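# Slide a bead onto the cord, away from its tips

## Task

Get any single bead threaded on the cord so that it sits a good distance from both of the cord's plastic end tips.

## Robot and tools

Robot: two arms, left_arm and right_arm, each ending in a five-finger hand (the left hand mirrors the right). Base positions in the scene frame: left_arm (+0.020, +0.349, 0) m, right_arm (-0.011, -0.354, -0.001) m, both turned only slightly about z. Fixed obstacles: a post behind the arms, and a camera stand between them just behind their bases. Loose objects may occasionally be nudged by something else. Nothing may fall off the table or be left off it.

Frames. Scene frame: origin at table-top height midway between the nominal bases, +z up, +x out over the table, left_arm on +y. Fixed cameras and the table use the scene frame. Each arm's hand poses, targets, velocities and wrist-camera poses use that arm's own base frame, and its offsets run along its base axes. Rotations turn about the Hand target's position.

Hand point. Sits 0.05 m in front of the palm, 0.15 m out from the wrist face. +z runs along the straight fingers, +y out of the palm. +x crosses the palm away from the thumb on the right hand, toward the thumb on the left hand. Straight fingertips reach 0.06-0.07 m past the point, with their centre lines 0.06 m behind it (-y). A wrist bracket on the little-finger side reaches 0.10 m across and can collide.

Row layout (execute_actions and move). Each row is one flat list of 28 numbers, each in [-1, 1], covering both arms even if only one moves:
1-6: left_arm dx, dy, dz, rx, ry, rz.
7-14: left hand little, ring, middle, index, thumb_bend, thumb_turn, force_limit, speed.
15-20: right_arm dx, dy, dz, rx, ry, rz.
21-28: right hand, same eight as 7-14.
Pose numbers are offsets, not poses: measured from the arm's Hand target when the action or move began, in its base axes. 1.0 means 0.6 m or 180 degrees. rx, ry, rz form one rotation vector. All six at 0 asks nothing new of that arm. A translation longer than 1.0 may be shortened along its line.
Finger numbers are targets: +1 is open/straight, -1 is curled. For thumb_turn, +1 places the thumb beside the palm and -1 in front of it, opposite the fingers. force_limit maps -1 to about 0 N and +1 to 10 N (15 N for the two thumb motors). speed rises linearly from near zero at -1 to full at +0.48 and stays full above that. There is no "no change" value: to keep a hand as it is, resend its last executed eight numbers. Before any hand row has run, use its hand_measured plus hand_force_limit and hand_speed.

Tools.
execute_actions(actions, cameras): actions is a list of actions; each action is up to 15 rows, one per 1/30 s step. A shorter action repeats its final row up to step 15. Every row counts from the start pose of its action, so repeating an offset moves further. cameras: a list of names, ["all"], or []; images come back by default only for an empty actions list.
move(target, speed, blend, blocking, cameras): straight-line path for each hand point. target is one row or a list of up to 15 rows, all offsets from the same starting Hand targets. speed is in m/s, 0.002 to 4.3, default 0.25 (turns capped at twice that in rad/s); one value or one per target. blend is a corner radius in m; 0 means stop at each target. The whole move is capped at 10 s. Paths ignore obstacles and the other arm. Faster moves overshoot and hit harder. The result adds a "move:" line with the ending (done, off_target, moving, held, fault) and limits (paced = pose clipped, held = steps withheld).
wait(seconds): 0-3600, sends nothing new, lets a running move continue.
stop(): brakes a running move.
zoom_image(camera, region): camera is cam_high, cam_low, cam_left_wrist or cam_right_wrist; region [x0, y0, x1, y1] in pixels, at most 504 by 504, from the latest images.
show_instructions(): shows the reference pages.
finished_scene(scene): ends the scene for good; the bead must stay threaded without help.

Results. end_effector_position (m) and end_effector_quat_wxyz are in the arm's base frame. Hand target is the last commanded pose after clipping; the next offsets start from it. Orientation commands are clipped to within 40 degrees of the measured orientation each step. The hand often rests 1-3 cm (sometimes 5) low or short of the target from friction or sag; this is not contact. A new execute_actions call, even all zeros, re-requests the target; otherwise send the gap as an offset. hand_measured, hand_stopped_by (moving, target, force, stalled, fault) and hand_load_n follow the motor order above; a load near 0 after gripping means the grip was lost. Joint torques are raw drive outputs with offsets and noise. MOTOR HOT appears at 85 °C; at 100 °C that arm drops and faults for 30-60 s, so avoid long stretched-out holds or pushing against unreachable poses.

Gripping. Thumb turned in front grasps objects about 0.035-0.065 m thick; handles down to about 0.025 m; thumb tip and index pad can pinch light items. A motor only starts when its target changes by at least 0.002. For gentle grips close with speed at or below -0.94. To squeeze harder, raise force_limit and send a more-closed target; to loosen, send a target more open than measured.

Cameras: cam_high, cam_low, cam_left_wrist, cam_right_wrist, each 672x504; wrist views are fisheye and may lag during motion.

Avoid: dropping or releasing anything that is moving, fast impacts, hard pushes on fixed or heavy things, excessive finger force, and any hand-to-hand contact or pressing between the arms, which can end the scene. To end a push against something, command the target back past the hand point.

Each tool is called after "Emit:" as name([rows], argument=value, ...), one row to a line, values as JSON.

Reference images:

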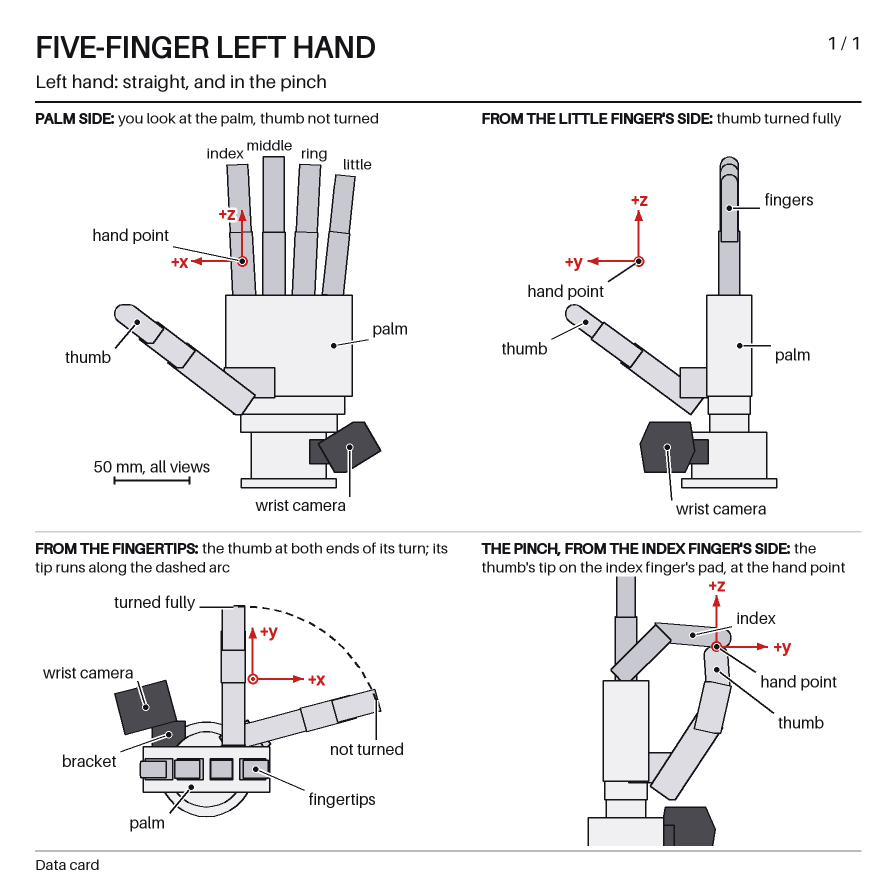

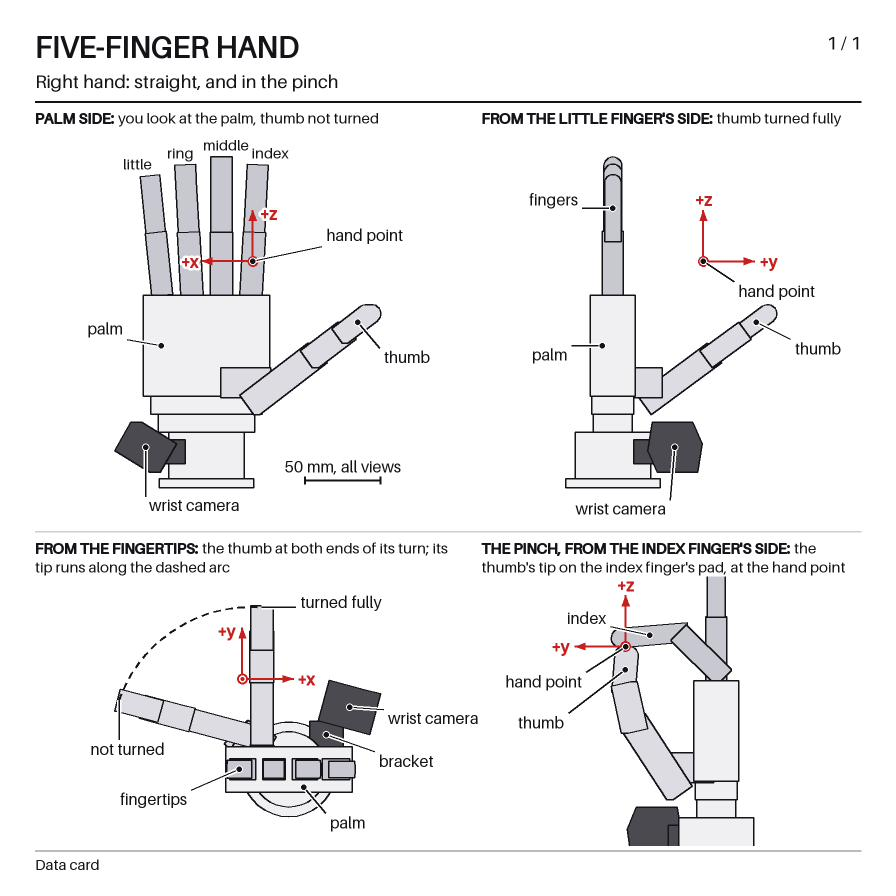

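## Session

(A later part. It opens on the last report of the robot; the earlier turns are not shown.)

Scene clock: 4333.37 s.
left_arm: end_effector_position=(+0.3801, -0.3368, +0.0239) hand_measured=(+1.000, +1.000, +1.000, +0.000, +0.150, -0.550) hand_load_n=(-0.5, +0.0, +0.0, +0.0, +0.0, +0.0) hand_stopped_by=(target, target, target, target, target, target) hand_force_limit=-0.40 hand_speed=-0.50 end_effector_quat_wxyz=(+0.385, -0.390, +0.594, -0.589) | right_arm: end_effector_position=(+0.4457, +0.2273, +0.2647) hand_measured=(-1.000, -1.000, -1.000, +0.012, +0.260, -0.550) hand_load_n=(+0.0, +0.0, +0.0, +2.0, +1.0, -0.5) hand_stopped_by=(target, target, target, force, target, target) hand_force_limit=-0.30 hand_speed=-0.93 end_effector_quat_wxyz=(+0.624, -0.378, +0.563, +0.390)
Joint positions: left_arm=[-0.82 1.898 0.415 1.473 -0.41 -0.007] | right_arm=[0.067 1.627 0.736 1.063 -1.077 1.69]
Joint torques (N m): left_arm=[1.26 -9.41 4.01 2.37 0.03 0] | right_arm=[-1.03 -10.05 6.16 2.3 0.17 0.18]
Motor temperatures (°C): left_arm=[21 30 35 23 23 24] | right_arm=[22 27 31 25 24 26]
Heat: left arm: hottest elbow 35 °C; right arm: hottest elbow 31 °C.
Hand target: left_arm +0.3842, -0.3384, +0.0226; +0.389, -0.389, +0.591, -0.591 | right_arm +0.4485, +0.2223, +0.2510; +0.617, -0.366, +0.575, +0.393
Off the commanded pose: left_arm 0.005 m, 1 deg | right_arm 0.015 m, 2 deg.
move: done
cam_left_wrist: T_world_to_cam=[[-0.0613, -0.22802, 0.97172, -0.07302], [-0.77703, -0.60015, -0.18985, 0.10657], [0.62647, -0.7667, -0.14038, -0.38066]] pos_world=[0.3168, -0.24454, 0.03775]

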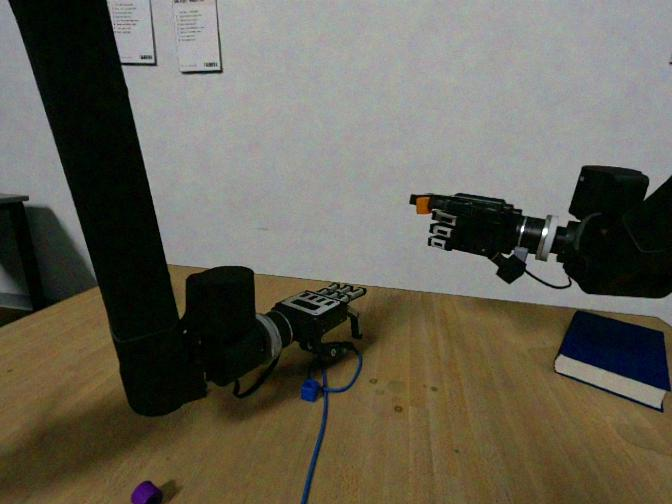

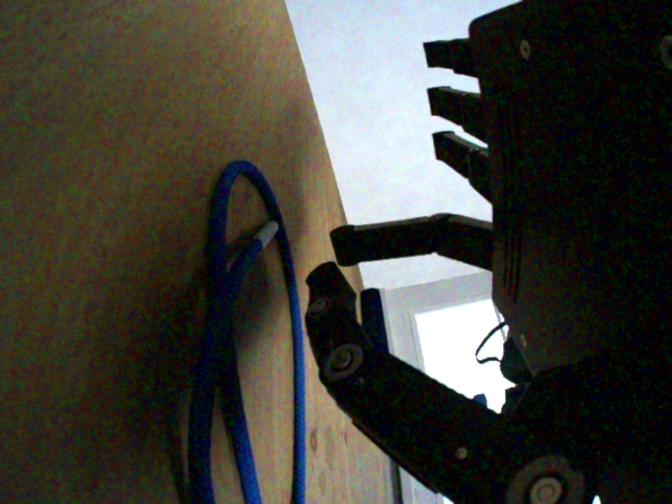

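Emit:
move(target=[-0.004,0.0,-0.024,0,0,0,1,1,1,0.0,0.15,-0.55,-0.4,-0.5,0,0,0,0,0,0,-1,-1,-1,-0.06,0.26,-0.55,-0.3,-0.93], speed=0.04, cameras=["cam_low","cam_left_wrist"])

Emit:
zoom_image(camera="cam_low", region=[280, 290, 400, 390])

Emit:
zoom_image(camera="cam_left_wrist", region=[230, 180, 380, 330])

Scene clock: 4360.40 s.
left_arm: end_effector_position=(+0.3798, -0.3349, +0.0109) hand_measured=(+1.000, +1.000, +1.000, +0.000, +0.150, -0.550) hand_load_n=(-0.5, +0.0, +0.0, +0.0, +0.0, +0.0) hand_stopped_by=(target, target, target, target, target, target) hand_force_limit=-0.40 hand_speed=-0.50 end_effector_quat_wxyz=(+0.387, -0.392, +0.592, -0.589) | right_arm: end_effector_position=(+0.4457, +0.2273, +0.2647) hand_measured=(-1.000, -1.000, -1.000, +0.012, +0.260, -0.550) hand_load_n=(+0.0, +0.0, +0.0, +2.0, +1.5, -0.5) hand_stopped_by=(target, target, target, force, target, target) hand_force_limit=-0.30 hand_speed=-0.93 end_effector_quat_wxyz=(+0.624, -0.378, +0.563, +0.390)
Joint positions: left_arm=[-0.82 1.961 0.42 1.534 -0.415 -0.007] | right_arm=[0.067 1.627 0.736 1.063 -1.077 1.69]
Joint torques (N m): left_arm=[1.03 -9.41 3.47 2.41 0.04 0] | right_arm=[-1.03 -9.93 6.12 2.35 0.16 0.17]
Heat: left arm: hottest elbow 33 °C; right arm: hottest elbow 31 °C.
Hand target: left_arm +0.3817, -0.3383, +0.0081; +0.389, -0.389, +0.591, -0.591 | right_arm +0.4485, +0.2223, +0.2510; +0.617, -0.366, +0.575, +0.393
Off the commanded pose: left_arm 0.005 m, 0 deg | right_arm 0.015 m, 2 deg.
move: done
cam_left_wrist: T_world_to_cam=[[-0.0616, -0.22675, 0.972, -0.05951], [-0.7733, -0.60487, -0.19011, 0.10205], [0.63104, -0.76336, -0.13808, -0.38155]] pos_world=[0.31602, -0.24303, 0.02456]

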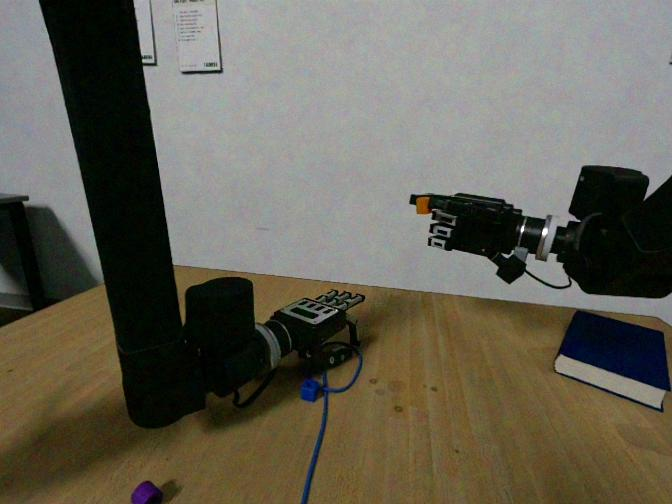

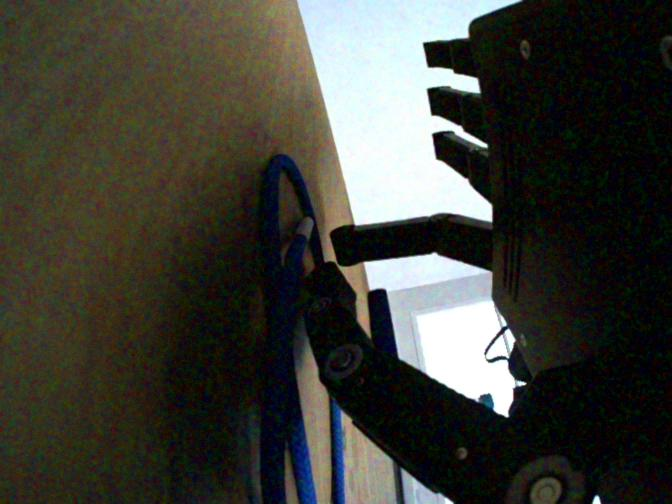

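Scaled by 4.200 from the camera's image (finer frame: 960x720).

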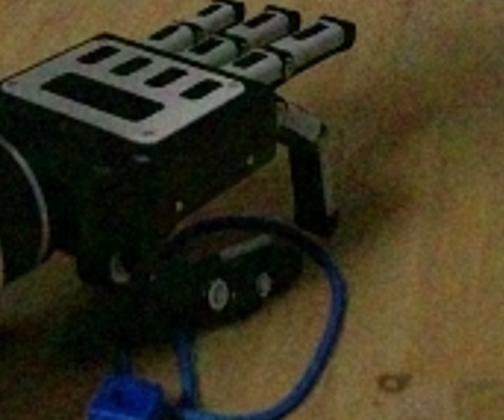

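Scaled by 3.360 from the camera's image (finer frame: 960x720).

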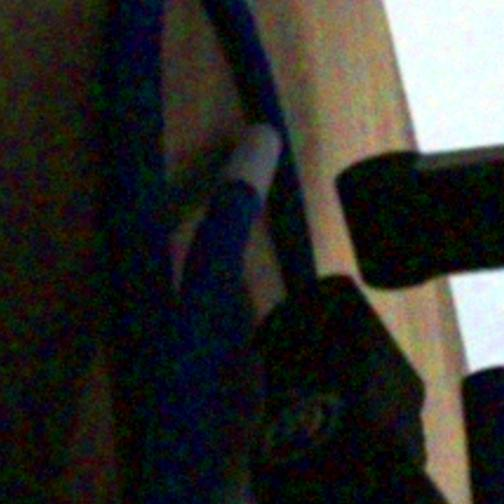

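Emit:
execute_actions([
  [[0,0,0,0,0,0,1,1,1,-0.35,0.15,-0.55,-0.4,-0.9,0,0,0,0,0,0,-1,-1,-1,-0.06,0.26,-0.55,-0.3,-0.93]],
  [[0,0,0,0,0,0,1,1,1,-0.35,0.15,-0.55,-0.4,-0.9,0,0,0,0,0,0,-1,-1,-1,-0.06,0.26,-0.55,-0.3,-0.93]],
  [[0,0,0,0,0,0,1,1,1,-0.35,0.15,-0.55,-0.4,-0.9,0,0,0,0,0,0,-1,-1,-1,-0.06,0.26,-0.55,-0.3,-0.93]],
  [[0,0,0,0,0,0,1,1,1,-0.35,0.15,-0.55,-0.4,-0.9,0,0,0,0,0,0,-1,-1,-1,-0.06,0.26,-0.55,-0.3,-0.93]],
  [[0,0,0,0,0,0,1,1,1,-0.35,0.15,-0.55,-0.4,-0.9,0,0,0,0,0,0,-1,-1,-1,-0.06,0.26,-0.55,-0.3,-0.93]],
], cameras=["cam_low","cam_left_wrist"])

Emit:
zoom_image(camera="cam_low", region=[280, 290, 400, 390])

Emit:
zoom_image(camera="cam_left_wrist", region=[230, 180, 380, 330])

Scene clock: 4371.57 s.
left_arm: end_effector_position=(+0.3798, -0.3349, +0.0109) hand_measured=(+1.000, +1.000, +1.000, -0.248, +0.150, -0.550) hand_load_n=(+0.0, +0.0, +0.0, +4.5, +0.5, +0.0) hand_stopped_by=(target, target, target, force, target, target) hand_force_limit=-0.40 hand_speed=-0.90 end_effector_quat_wxyz=(+0.387, -0.392, +0.592, -0.589) | right_arm: end_effector_position=(+0.4457, +0.2273, +0.2647) hand_measured=(-1.000, -1.000, -1.000, +0.012, +0.260, -0.550) hand_load_n=(+0.0, +0.0, +0.0, +2.0, +1.5, -0.5) hand_stopped_by=(target, target, target, force, target, target) hand_force_limit=-0.30 hand_speed=-0.93 end_effector_quat_wxyz=(+0.624, -0.378, +0.563, +0.390)
Joint positions: left_arm=[-0.82 1.961 0.42 1.534 -0.415 -0.007] | right_arm=[0.067 1.627 0.736 1.063 -1.077 1.69]
Joint torques (N m): left_arm=[0.97 -9.47 3.43 2.4 0.03 -0.01] | right_arm=[-0.97 -9.93 6.11 2.24 0.17 0.18]
Heat: left arm: hottest elbow 33 °C; right arm: hottest elbow 31 °C.
Hand target: left_arm +0.3817, -0.3383, +0.0081; +0.389, -0.389, +0.591, -0.591 | right_arm +0.4485, +0.2223, +0.2510; +0.617, -0.366, +0.575, +0.393
Off the commanded pose: left_arm 0.005 m, 0 deg | right_arm 0.015 m, 2 deg.
cam_left_wrist: T_world_to_cam=[[-0.0616, -0.22675, 0.972, -0.05951], [-0.7733, -0.60487, -0.19011, 0.10205], [0.63104, -0.76336, -0.13808, -0.38155]] pos_world=[0.31602, -0.24303, 0.02456]

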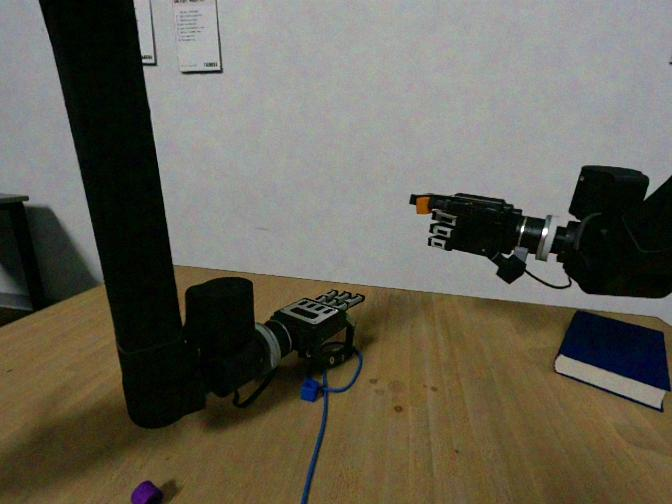

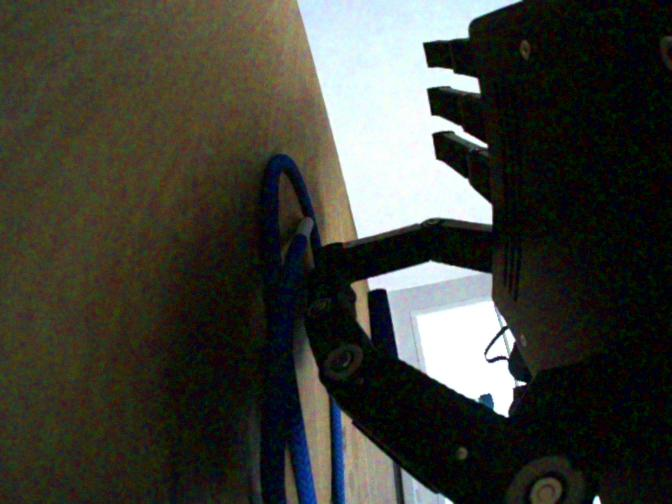

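Scaled by 4.200 from the camera's image (finer frame: 960x720).

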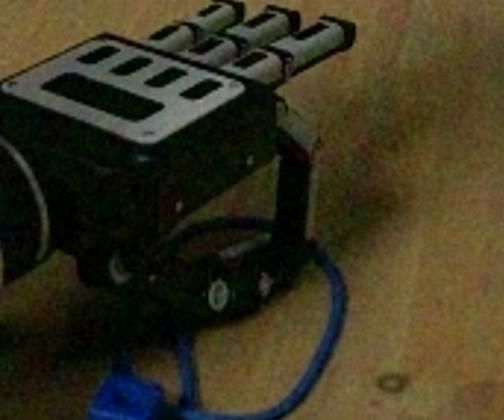

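Scaled by 3.360 from the camera's image (finer frame: 960x720).

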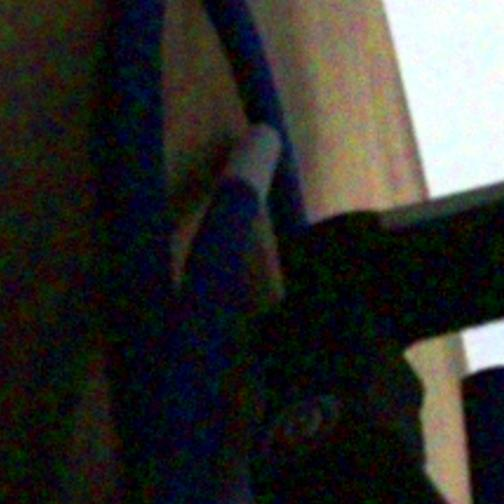

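Emit:
move(target=[0,0,0.15,0,0,0,1,1,1,-0.35,0.15,-0.55,-0.4,-0.9,0,0,0,0,0,0,-1,-1,-1,-0.06,0.26,-0.55,-0.3,-0.93], speed=0.06, cameras=["cam_low","cam_left_wrist","cam_high"])

Scene clock: 4377.37 s.
left_arm: end_effector_position=(+0.3821, -0.3374, +0.0947) hand_measured=(+1.000, +1.000, +1.000, -0.248, +0.150, -0.550) hand_load_n=(+0.0, +0.0, +0.0, +4.5, +1.0, -0.5) hand_stopped_by=(target, target, target, force, target, target) hand_force_limit=-0.40 hand_speed=-0.90 end_effector_quat_wxyz=(+0.387, -0.392, +0.590, -0.590) | right_arm: end_effector_position=(+0.4457, +0.2273, +0.2647) hand_measured=(-1.000, -1.000, -1.000, +0.012, +0.260, -0.550) hand_load_n=(+0.0, +0.0, +0.0, +2.0, +1.5, -0.5) hand_stopped_by=(target, target, target, force, target, target) hand_force_limit=-0.30 hand_speed=-0.93 end_effector_quat_wxyz=(+0.624, -0.378, +0.563, +0.390)
Joint positions: left_arm=[-0.82 1.585 0.412 1.169 -0.415 -0.007] | right_arm=[0.067 1.627 0.736 1.063 -1.077 1.69]
Joint torques (N m): left_arm=[0.91 -9.76 5.85 1.43 0.04 0.01] | right_arm=[-0.85 -10.05 6.22 2.29 0.17 0.17]
Heat: left arm: hottest elbow 33 °C; right arm: hottest elbow 31 °C.
Hand target: left_arm +0.3818, -0.3384, +0.0981; +0.389, -0.389, +0.591, -0.591 | right_arm +0.4485, +0.2223, +0.2510; +0.617, -0.366, +0.575, +0.393
Off the commanded pose: left_arm 0.004 m, 0 deg | right_arm 0.015 m, 2 deg.
move: done
cam_left_wrist: T_world_to_cam=[[-0.06386, -0.22429, 0.97243, -0.13971], [-0.77285, -0.60536, -0.19038, 0.118], [0.63137, -0.7637, -0.13469, -0.37386]] pos_world=[0.31832, -0.24543, 0.10797]
Images, in order (width x height): cam_high 672x504, cam_low 672x504, cam_left_wrist 672x504.

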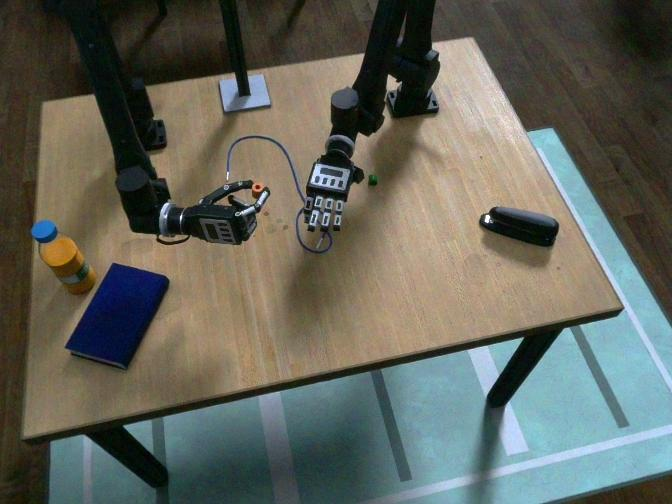

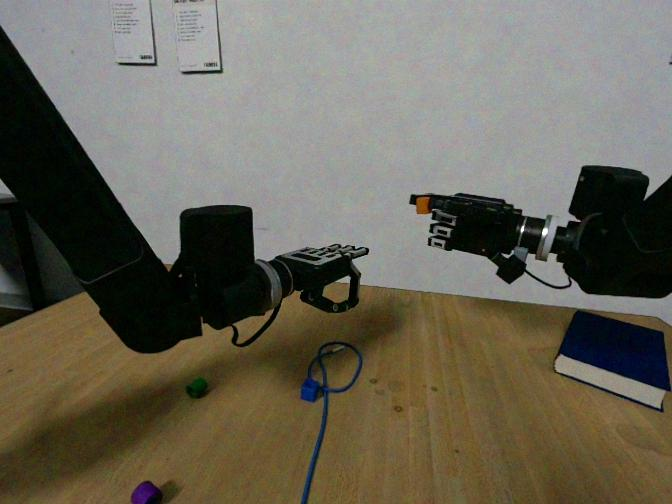

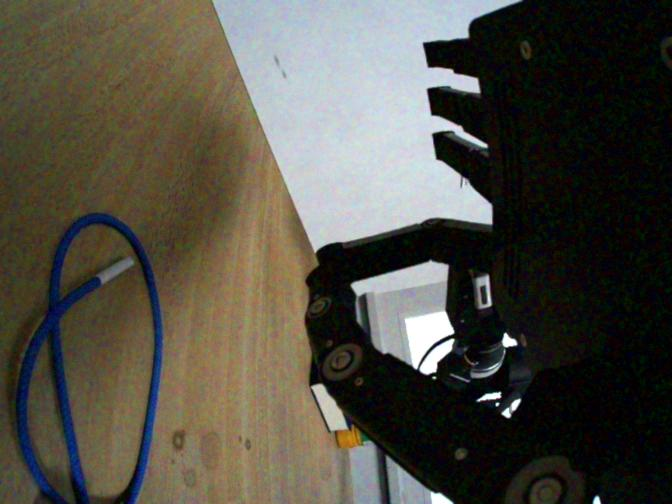

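Emit:
move([
  [0,0,-0.12,0,0,0,1,1,1,0.0,0.15,-0.55,-0.4,-0.5,0,0,0,0,0,0,-1,-1,-1,-0.06,0.26,-0.55,-0.3,-0.93],
  [0,0,-0.1543,0,0,0,1,1,1,0.0,0.15,-0.55,-0.4,-0.5,0,0,0,0,0,0,-1,-1,-1,-0.06,0.26,-0.55,-0.3,-0.93],
], speed=0.06, blend=[0.01,0], cameras=["cam_low","cam_left_wrist"])

Emit:
zoom_image(camera="cam_low", region=[280, 290, 400, 390])

Emit:
zoom_image(camera="cam_left_wrist", region=[230, 180, 380, 330])

Scene clock: 4388.87 s.
left_arm: end_effector_position=(+0.3802, -0.3353, +0.0098) hand_measured=(+1.000, +1.000, +1.000, +0.000, +0.150, -0.550) hand_load_n=(-0.5, +0.0, +0.0, +0.0, +0.0, +0.0) hand_stopped_by=(target, target, target, target, target, target) hand_force_limit=-0.40 hand_speed=-0.50 end_effector_quat_wxyz=(+0.387, -0.392, +0.590, -0.590) | right_arm: end_effector_position=(+0.4457, +0.2273, +0.2647) hand_measured=(-1.000, -1.000, -1.000, +0.012, +0.260, -0.550) hand_load_n=(+0.0, +0.0, +0.0, +2.5, +1.5, -0.5) hand_stopped_by=(target, target, target, force, target, target) hand_force_limit=-0.30 hand_speed=-0.93 end_effector_quat_wxyz=(+0.624, -0.378, +0.563, +0.390)
Joint positions: left_arm=[-0.82 1.97 0.422 1.544 -0.415 -0.007] | right_arm=[0.067 1.627 0.736 1.063 -1.077 1.69]
Joint torques (N m): left_arm=[0.67 -9.23 3.37 2.36 0.05 0] | right_arm=[-1.03 -9.93 6.11 2.32 0.17 0.16]
Heat: left arm: hottest elbow 33 °C; right arm: hottest elbow 31 °C.
Hand target: left_arm +0.3818, -0.3384, +0.0056; +0.389, -0.389, +0.591, -0.591 | right_arm +0.4485, +0.2223, +0.2510; +0.617, -0.366, +0.575, +0.393
Off the commanded pose: left_arm 0.006 m, 0 deg | right_arm 0.015 m, 2 deg.
joint sent to its limit (left arm) — joint 4 (wrist pitch), upper limit. The joint targets still meet the commanded pose.
move: done
cam_left_wrist: T_world_to_cam=[[-0.06386, -0.22429, 0.97243, -0.05681], [-0.77285, -0.60536, -0.19038, 0.10156], [0.63137, -0.7637, -0.13469, -0.38243]] pos_world=[0.31632, -0.24333, 0.02307]

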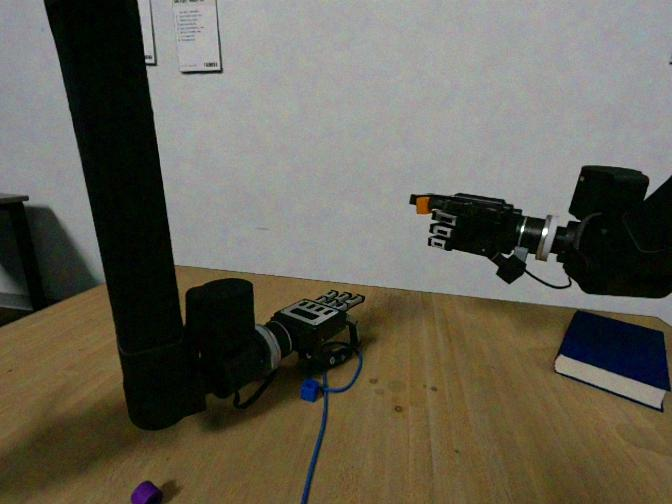

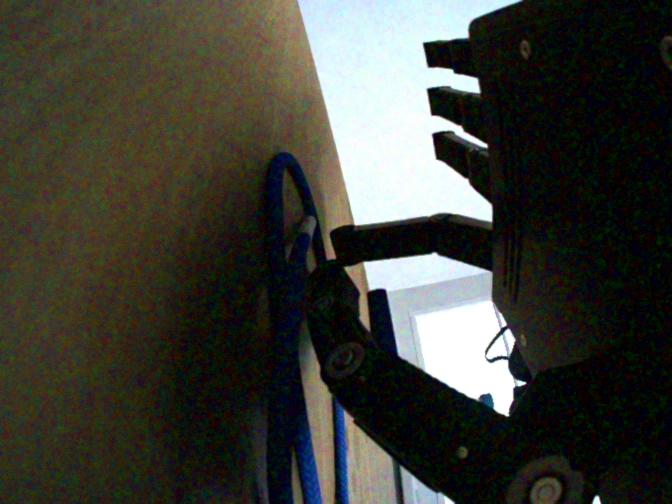

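Scaled by 4.200 from the camera's image (finer frame: 960x720).

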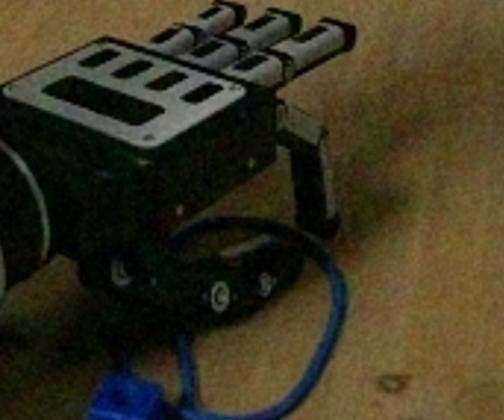

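Scaled by 3.360 from the camera's image (finer frame: 960x720).

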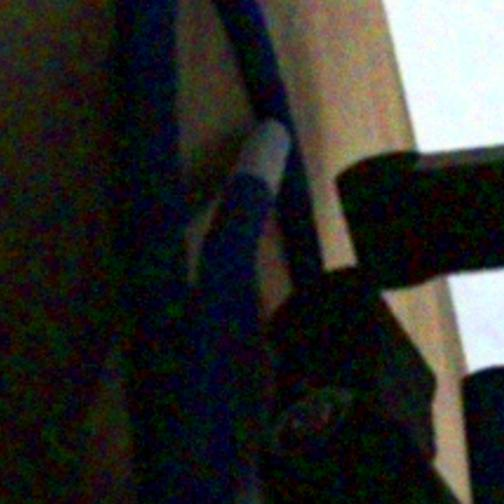

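Emit:
move([
  [0,0,0.06,0,0,0,1,1,1,0.0,0.15,-0.55,-0.4,-0.5,0,0,0,0,0,0,-1,-1,-1,-0.06,0.26,-0.55,-0.3,-0.93],
  [0,0,0.06,0.0321,0.0769,0,1,1,1,0.0,0.15,-0.55,-0.4,-0.5,0,0,0,0,0,0,-1,-1,-1,-0.06,0.26,-0.55,-0.3,-0.93],
], speed=0.06, blend=[0.01,0], cameras=["cam_low","cam_left_wrist"])

Scene clock: 4408.63 s.
left_arm: end_effector_position=(+0.3682, -0.3339, +0.0262) hand_measured=(+1.000, +1.000, +1.000, +0.000, +0.150, -0.550) hand_load_n=(+0.0, +0.0, +0.0, +0.0, +0.0, +0.0) hand_stopped_by=(target, target, target, target, target, target) hand_force_limit=-0.40 hand_speed=-0.50 end_effector_quat_wxyz=(+0.330, -0.432, +0.676, -0.497) | right_arm: end_effector_position=(+0.4457, +0.2273, +0.2647) hand_measured=(-1.000, -1.000, -1.000, +0.012, +0.260, -0.550) hand_load_n=(+0.0, -0.5, +0.0, +2.5, +1.0, -0.5) hand_stopped_by=(target, target, target, force, target, target) hand_force_limit=-0.30 hand_speed=-0.93 end_effector_quat_wxyz=(+0.624, -0.378, +0.563, +0.390)
Joint positions: left_arm=[-0.811 1.584 0.455 0.815 -0.377 -0.101] | right_arm=[0.067 1.627 0.736 1.063 -1.077 1.69]
Joint torques (N m): left_arm=[2.08 -10.4 8.35 1.46 0.07 -0.11] | right_arm=[-0.97 -9.88 6.17 2.32 0.16 0.17]
Heat: left arm: hottest elbow 32 °C; right arm: hottest elbow 31 °C.
Hand target: left_arm +0.3817, -0.3385, +0.0416; +0.334, -0.437, +0.662, -0.509 | right_arm +0.4485, +0.2223, +0.2510; +0.617, -0.366, +0.575, +0.393
Off the commanded pose: left_arm 0.021 m, 2 deg | right_arm 0.015 m, 2 deg.
move: off_target (left_arm)
cam_left_wrist: T_world_to_cam=[[0.17363, -0.35444, 0.91882, -0.20265], [-0.81476, -0.57577, -0.06814, 0.11836], [0.55318, -0.73679, -0.38876, -0.32727]] pos_world=[0.31267, -0.2448, 0.06704]

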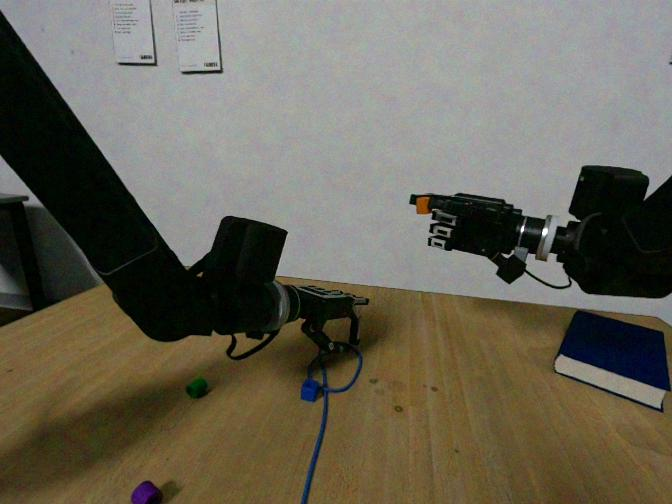

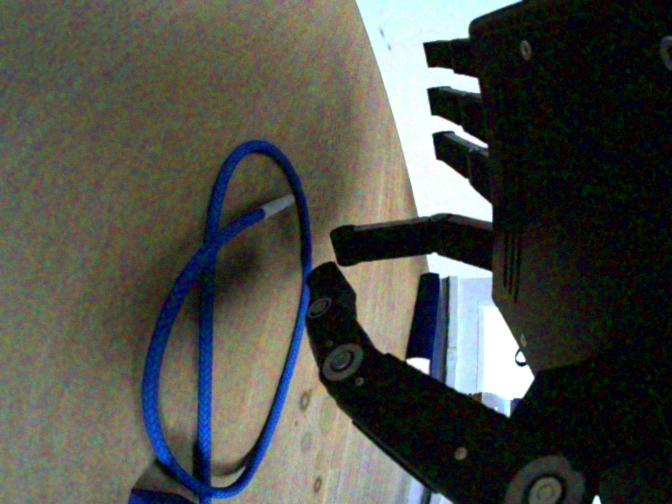

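Emit:
move(target=[0.01,0.0,-0.036,0,0,0,1,1,1,0.0,0.10,-0.55,-0.4,-0.5,0,0,0,0,0,0,-1,-1,-1,-0.06,0.26,-0.55,-0.3,-0.93], speed=0.04, cameras=["cam_low","cam_left_wrist"])

Scene clock: 4434.97 s.
left_arm: end_effector_position=(+0.3742, -0.3346, +0.0148) hand_measured=(+1.000, +1.000, +1.000, +0.000, +0.100, -0.550) hand_load_n=(+0.0, +0.0, +0.0, +0.0, +0.5, +0.0) hand_stopped_by=(target, target, target, target, target, target) hand_force_limit=-0.40 hand_speed=-0.50 end_effector_quat_wxyz=(+0.330, -0.433, +0.673, -0.501) | right_arm: end_effector_position=(+0.4457, +0.2273, +0.2647) hand_measured=(-1.000, -1.000, -1.000, +0.012, +0.260, -0.550) hand_load_n=(+0.0, +0.0, +0.0, +2.0, +1.5, -0.5) hand_stopped_by=(target, target, target, force, target, target) hand_force_limit=-0.30 hand_speed=-0.93 end_effector_quat_wxyz=(+0.624, -0.378, +0.563, +0.390)
Joint positions: left_arm=[-0.798 1.644 0.46 0.879 -0.365 -0.101] | right_arm=[0.067 1.627 0.736 1.063 -1.077 1.69]
Joint torques (N m): left_arm=[1.96 -8.59 7.87 2.45 0.09 -0.1] | right_arm=[-0.91 -9.7 6.12 2.32 0.17 0.16]
Heat: left arm: hottest elbow 33 °C; right arm: hottest elbow 31 °C.
Hand target: left_arm +0.3877, -0.3384, +0.0198; +0.334, -0.437, +0.662, -0.509 | right_arm +0.4485, +0.2223, +0.2510; +0.617, -0.366, +0.575, +0.393
Off the commanded pose: left_arm 0.015 m, 2 deg | right_arm 0.015 m, 2 deg.
move: off_target (left_arm)
cam_left_wrist: T_world_to_cam=[[0.17078, -0.34552, 0.92274, -0.18951], [-0.81392, -0.57728, -0.06552, 0.12121], [0.55532, -0.73984, -0.37982, -0.33737]] pos_world=[0.31837, -0.24511, 0.05467]

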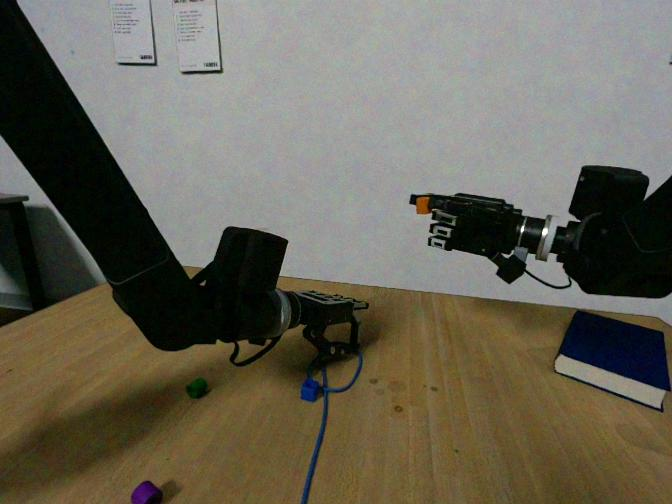

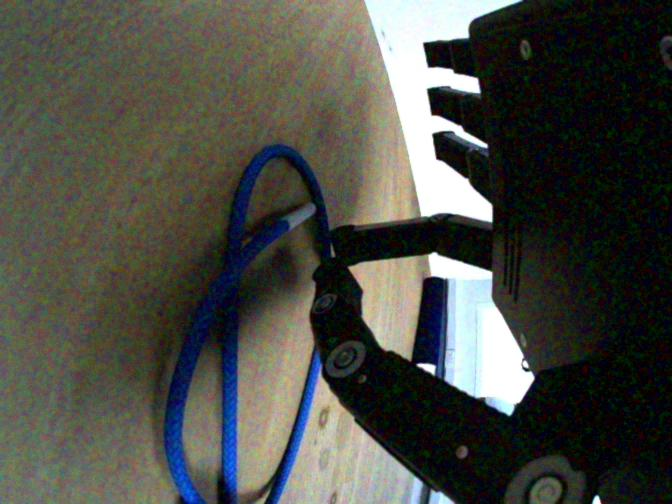

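Emit:
zoom_image(camera="cam_left_wrist", region=[250, 180, 400, 330])

Emit:
zoom_image(camera="cam_low", region=[280, 290, 400, 390])

Scaled by 3.360 from the camera's image (finer frame: 960x720).

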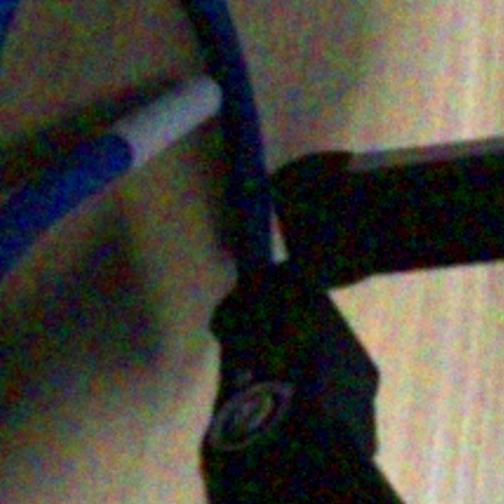

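Scaled by 4.200 from the camera's image (finer frame: 960x720).

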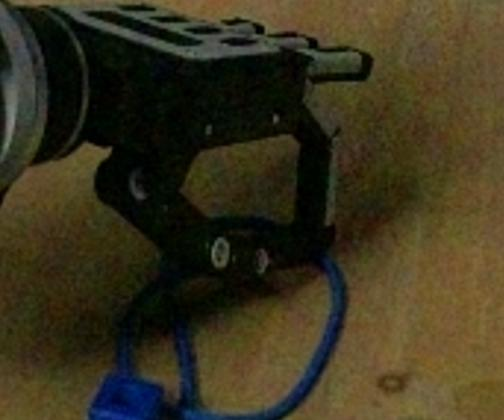

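Emit:
move([
  [0,0,0.045,0,0,0,1,1,1,0.12,0.10,-0.55,-0.4,-0.5,0,0,0,0,0,0,-1,-1,-1,-0.06,0.26,-0.55,-0.3,-0.93],
  [0.020,0.006,0.02,0,0,0,1,1,1,0.12,0.10,-0.55,-0.4,-0.5,0,0,0,0,0,0,-1,-1,-1,-0.06,0.26,-0.55,-0.3,-0.93],
], speed=0.05, cameras=["cam_low","cam_left_wrist"])

Emit:
zoom_image(camera="cam_left_wrist", region=[250, 180, 400, 330])

Scene clock: 4458.00 s.
left_arm: end_effector_position=(+0.3858, -0.3306, +0.0260) hand_measured=(+1.000, +1.000, +1.000, +0.120, +0.100, -0.550) hand_load_n=(+0.0, +0.0, +0.0, -0.5, +0.0, +0.0) hand_stopped_by=(target, target, target, target, target, target) hand_force_limit=-0.40 hand_speed=-0.50 end_effector_quat_wxyz=(+0.327, -0.437, +0.671, -0.502) | right_arm: end_effector_position=(+0.4457, +0.2273, +0.2647) hand_measured=(-1.000, -1.000, -1.000, +0.012, +0.260, -0.550) hand_load_n=(+0.0, +0.0, +0.0, +2.5, +1.5, -0.5) hand_stopped_by=(target, target, target, force, target, target) hand_force_limit=-0.30 hand_speed=-0.93 end_effector_quat_wxyz=(+0.624, -0.378, +0.563, +0.390)
Joint positions: left_arm=[-0.765 1.609 0.478 0.827 -0.335 -0.101] | right_arm=[0.067 1.627 0.736 1.063 -1.077 1.69]
Joint torques (N m): left_arm=[2.08 -8.53 8.46 2.44 0.08 -0.02] | right_arm=[-0.85 -9.93 6.13 2.33 0.17 0.17]
Heat: left arm: hottest elbow 34 °C; right arm: hottest elbow 31 °C.
Hand target: left_arm +0.3998, -0.3347, +0.0318; +0.334, -0.437, +0.662, -0.509 | right_arm +0.4485, +0.2223, +0.2510; +0.617, -0.366, +0.575, +0.393
Off the commanded pose: left_arm 0.016 m, 1 deg | right_arm 0.015 m, 2 deg.
move: off_target (left_arm)
cam_left_wrist: T_world_to_cam=[[0.17748, -0.33801, 0.92426, -0.20054], [-0.81148, -0.58161, -0.05687, 0.1311], [0.55678, -0.73992, -0.37751, -0.33729]] pos_world=[0.32978, -0.24111, 0.06548]

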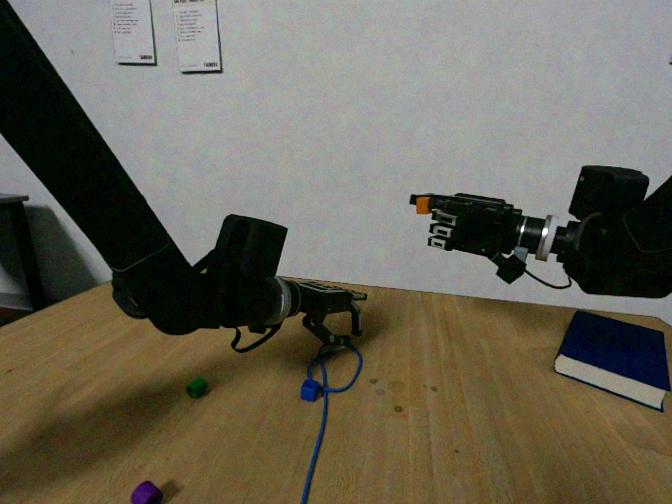

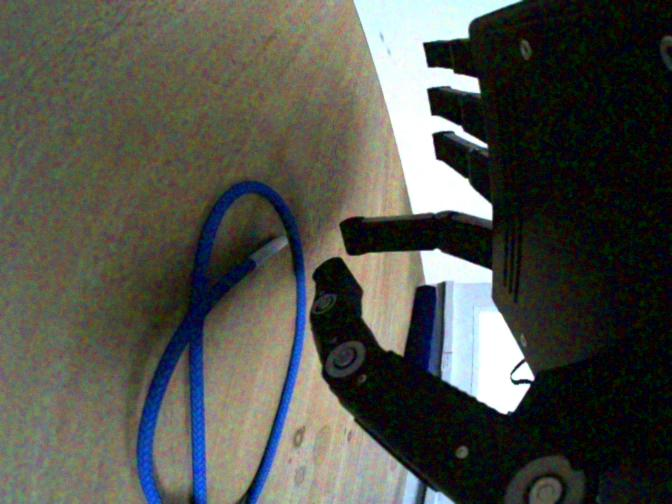

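Scaled by 3.360 from the camera's image (finer frame: 960x720).

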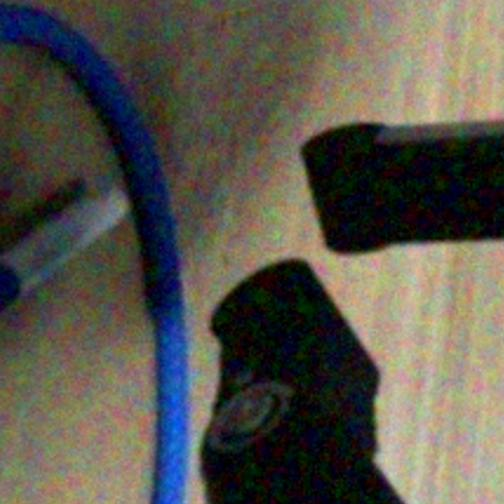

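Emit:
move(target=[0.0067,0.003,-0.028,0,0,0,1,1,1,0.12,0.10,-0.55,-0.4,-0.5,0,0,0,0,0,0,-1,-1,-1,-0.06,0.26,-0.55,-0.3,-0.93], speed=0.04, cameras=["cam_low","cam_left_wrist"])

Emit:
zoom_image(camera="cam_left_wrist", region=[250, 180, 400, 330])

Scene clock: 4473.37 s.
left_arm: end_effector_position=(+0.3904, -0.3306, +0.0115) hand_measured=(+1.000, +1.000, +1.000, +0.120, +0.100, -0.550) hand_load_n=(+0.0, +0.0, +0.0, +0.0, +0.0, -0.5) hand_stopped_by=(target, target, target, target, target, target) hand_force_limit=-0.40 hand_speed=-0.50 end_effector_quat_wxyz=(+0.327, -0.437, +0.670, -0.504) | right_arm: end_effector_position=(+0.4457, +0.2273, +0.2647) hand_measured=(-1.000, -1.000, -1.000, +0.012, +0.260, -0.550) hand_load_n=(+0.0, +0.0, +0.0, +2.5, +1.5, -0.5) hand_stopped_by=(target, target, target, force, target, target) hand_force_limit=-0.30 hand_speed=-0.93 end_effector_quat_wxyz=(+0.624, -0.378, +0.563, +0.390)
Joint positions: left_arm=[-0.755 1.674 0.482 0.894 -0.324 -0.1] | right_arm=[0.067 1.627 0.736 1.063 -1.077 1.69]
Joint torques (N m): left_arm=[1.96 -8.88 7.73 2.47 0.08 0.02] | right_arm=[-0.91 -9.99 6.13 2.29 0.16 0.16]
Heat: left arm: hottest elbow 35 °C; right arm: hottest elbow 31 °C.
Hand target: left_arm +0.4038, -0.3330, +0.0152; +0.334, -0.437, +0.662, -0.509 | right_arm +0.4485, +0.2223, +0.2510; +0.617, -0.366, +0.575, +0.393
Off the commanded pose: left_arm 0.014 m, 1 deg | right_arm 0.015 m, 2 deg.
move: off_target (left_arm)
cam_left_wrist: T_world_to_cam=[[0.1754, -0.33342, 0.92632, -0.18575], [-0.81166, -0.58147, -0.0556, 0.13413], [0.55717, -0.7421, -0.37262, -0.34627]] pos_world=[0.33438, -0.24091, 0.05049]

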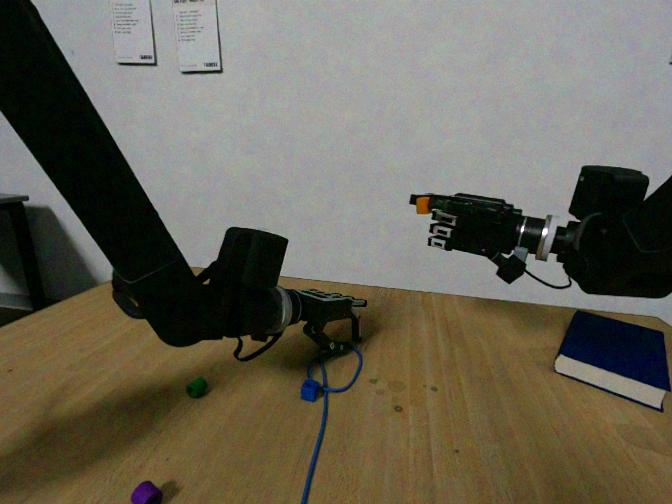

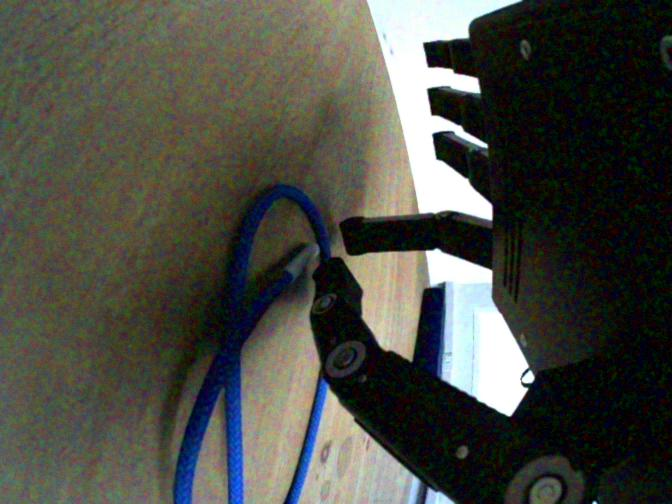

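Scaled by 3.360 from the camera's image (finer frame: 960x720).

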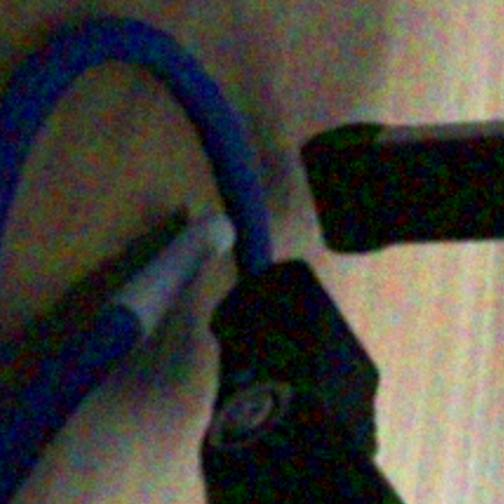

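Emit:
move([
  [0,-0.006,0.03,0,0,0,1,1,1,0.12,0.10,-0.55,-0.4,-0.5,0,0,0,0,0,0,-1,-1,-1,-0.06,0.26,-0.55,-0.3,-0.93],
  [-0.004,-0.012,-0.002,0,0,0,1,1,1,0.12,0.10,-0.55,-0.4,-0.5,0,0,0,0,0,0,-1,-1,-1,-0.06,0.26,-0.55,-0.3,-0.93],
], speed=0.05, cameras=["cam_low","cam_left_wrist"])

Emit:
zoom_image(camera="cam_left_wrist", region=[250, 180, 400, 330])

Scene clock: 4483.87 s.
left_arm: end_effector_position=(+0.3949, -0.3308, +0.0098) hand_measured=(+1.000, +1.000, +1.000, +0.120, +0.100, -0.550) hand_load_n=(+0.0, +0.0, +0.0, +0.0, +0.0, +0.0) hand_stopped_by=(target, target, target, target, target, target) hand_force_limit=-0.40 hand_speed=-0.50 end_effector_quat_wxyz=(+0.332, -0.441, +0.667, -0.500) | right_arm: end_effector_position=(+0.4457, +0.2273, +0.2647) hand_measured=(-1.000, -1.000, -1.000, +0.012, +0.260, -0.550) hand_load_n=(+0.0, +0.0, +0.0, +2.0, +1.5, -0.5) hand_stopped_by=(target, target, target, force, target, target) hand_force_limit=-0.30 hand_speed=-0.93 end_effector_quat_wxyz=(+0.624, -0.378, +0.563, +0.390)
Joint positions: left_arm=[-0.755 1.686 0.493 0.892 -0.339 -0.1] | right_arm=[0.067 1.627 0.736 1.063 -1.077 1.69]
Joint torques (N m): left_arm=[0.62 -9.17 7.5 2.44 -0.04 -0.06] | right_arm=[-1.08 -9.99 6.16 2.32 0.17 0.18]
Heat: left arm: hottest elbow 34 °C; right arm: hottest elbow 31 °C.
Hand target: left_arm +0.4013, -0.3402, +0.0138; +0.334, -0.437, +0.662, -0.509 | right_arm +0.4485, +0.2223, +0.2510; +0.617, -0.366, +0.575, +0.393
Off the commanded pose: left_arm 0.012 m, 1 deg | right_arm 0.015 m, 2 deg.
move: off_target (left_arm)
cam_left_wrist: T_world_to_cam=[[0.1789, -0.3353, 0.92497, -0.18698], [-0.80325, -0.59266, -0.05948, 0.13051], [0.56814, -0.73234, -0.37535, -0.35068]] pos_world=[0.33752, -0.24217, 0.04909]

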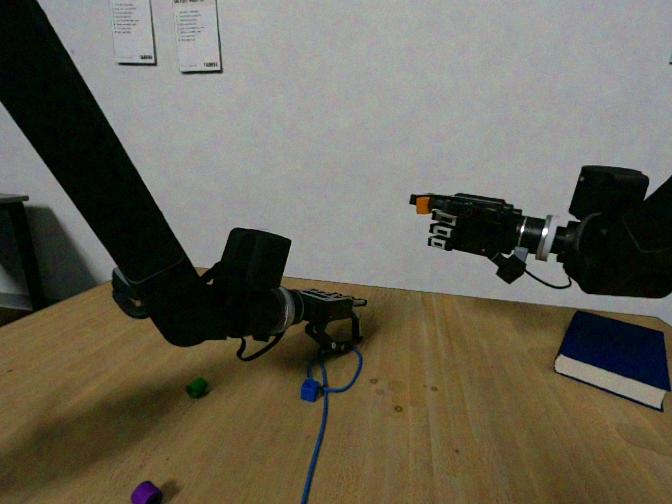

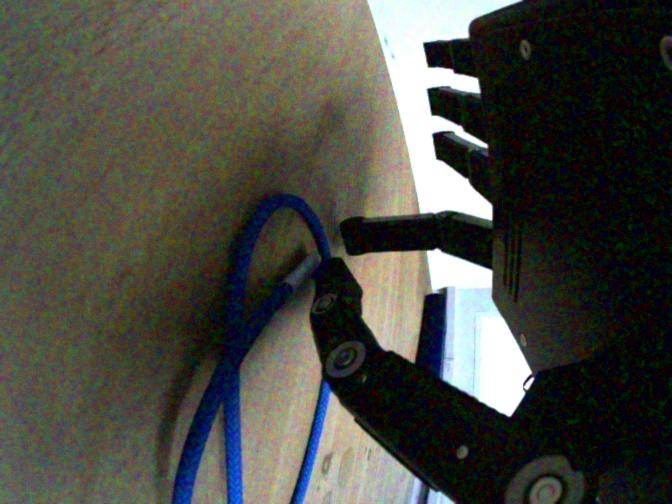

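Scaled by 3.360 from the camera's image (finer frame: 960x720).

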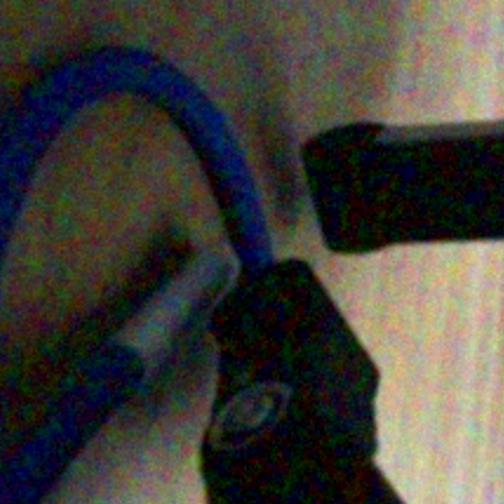

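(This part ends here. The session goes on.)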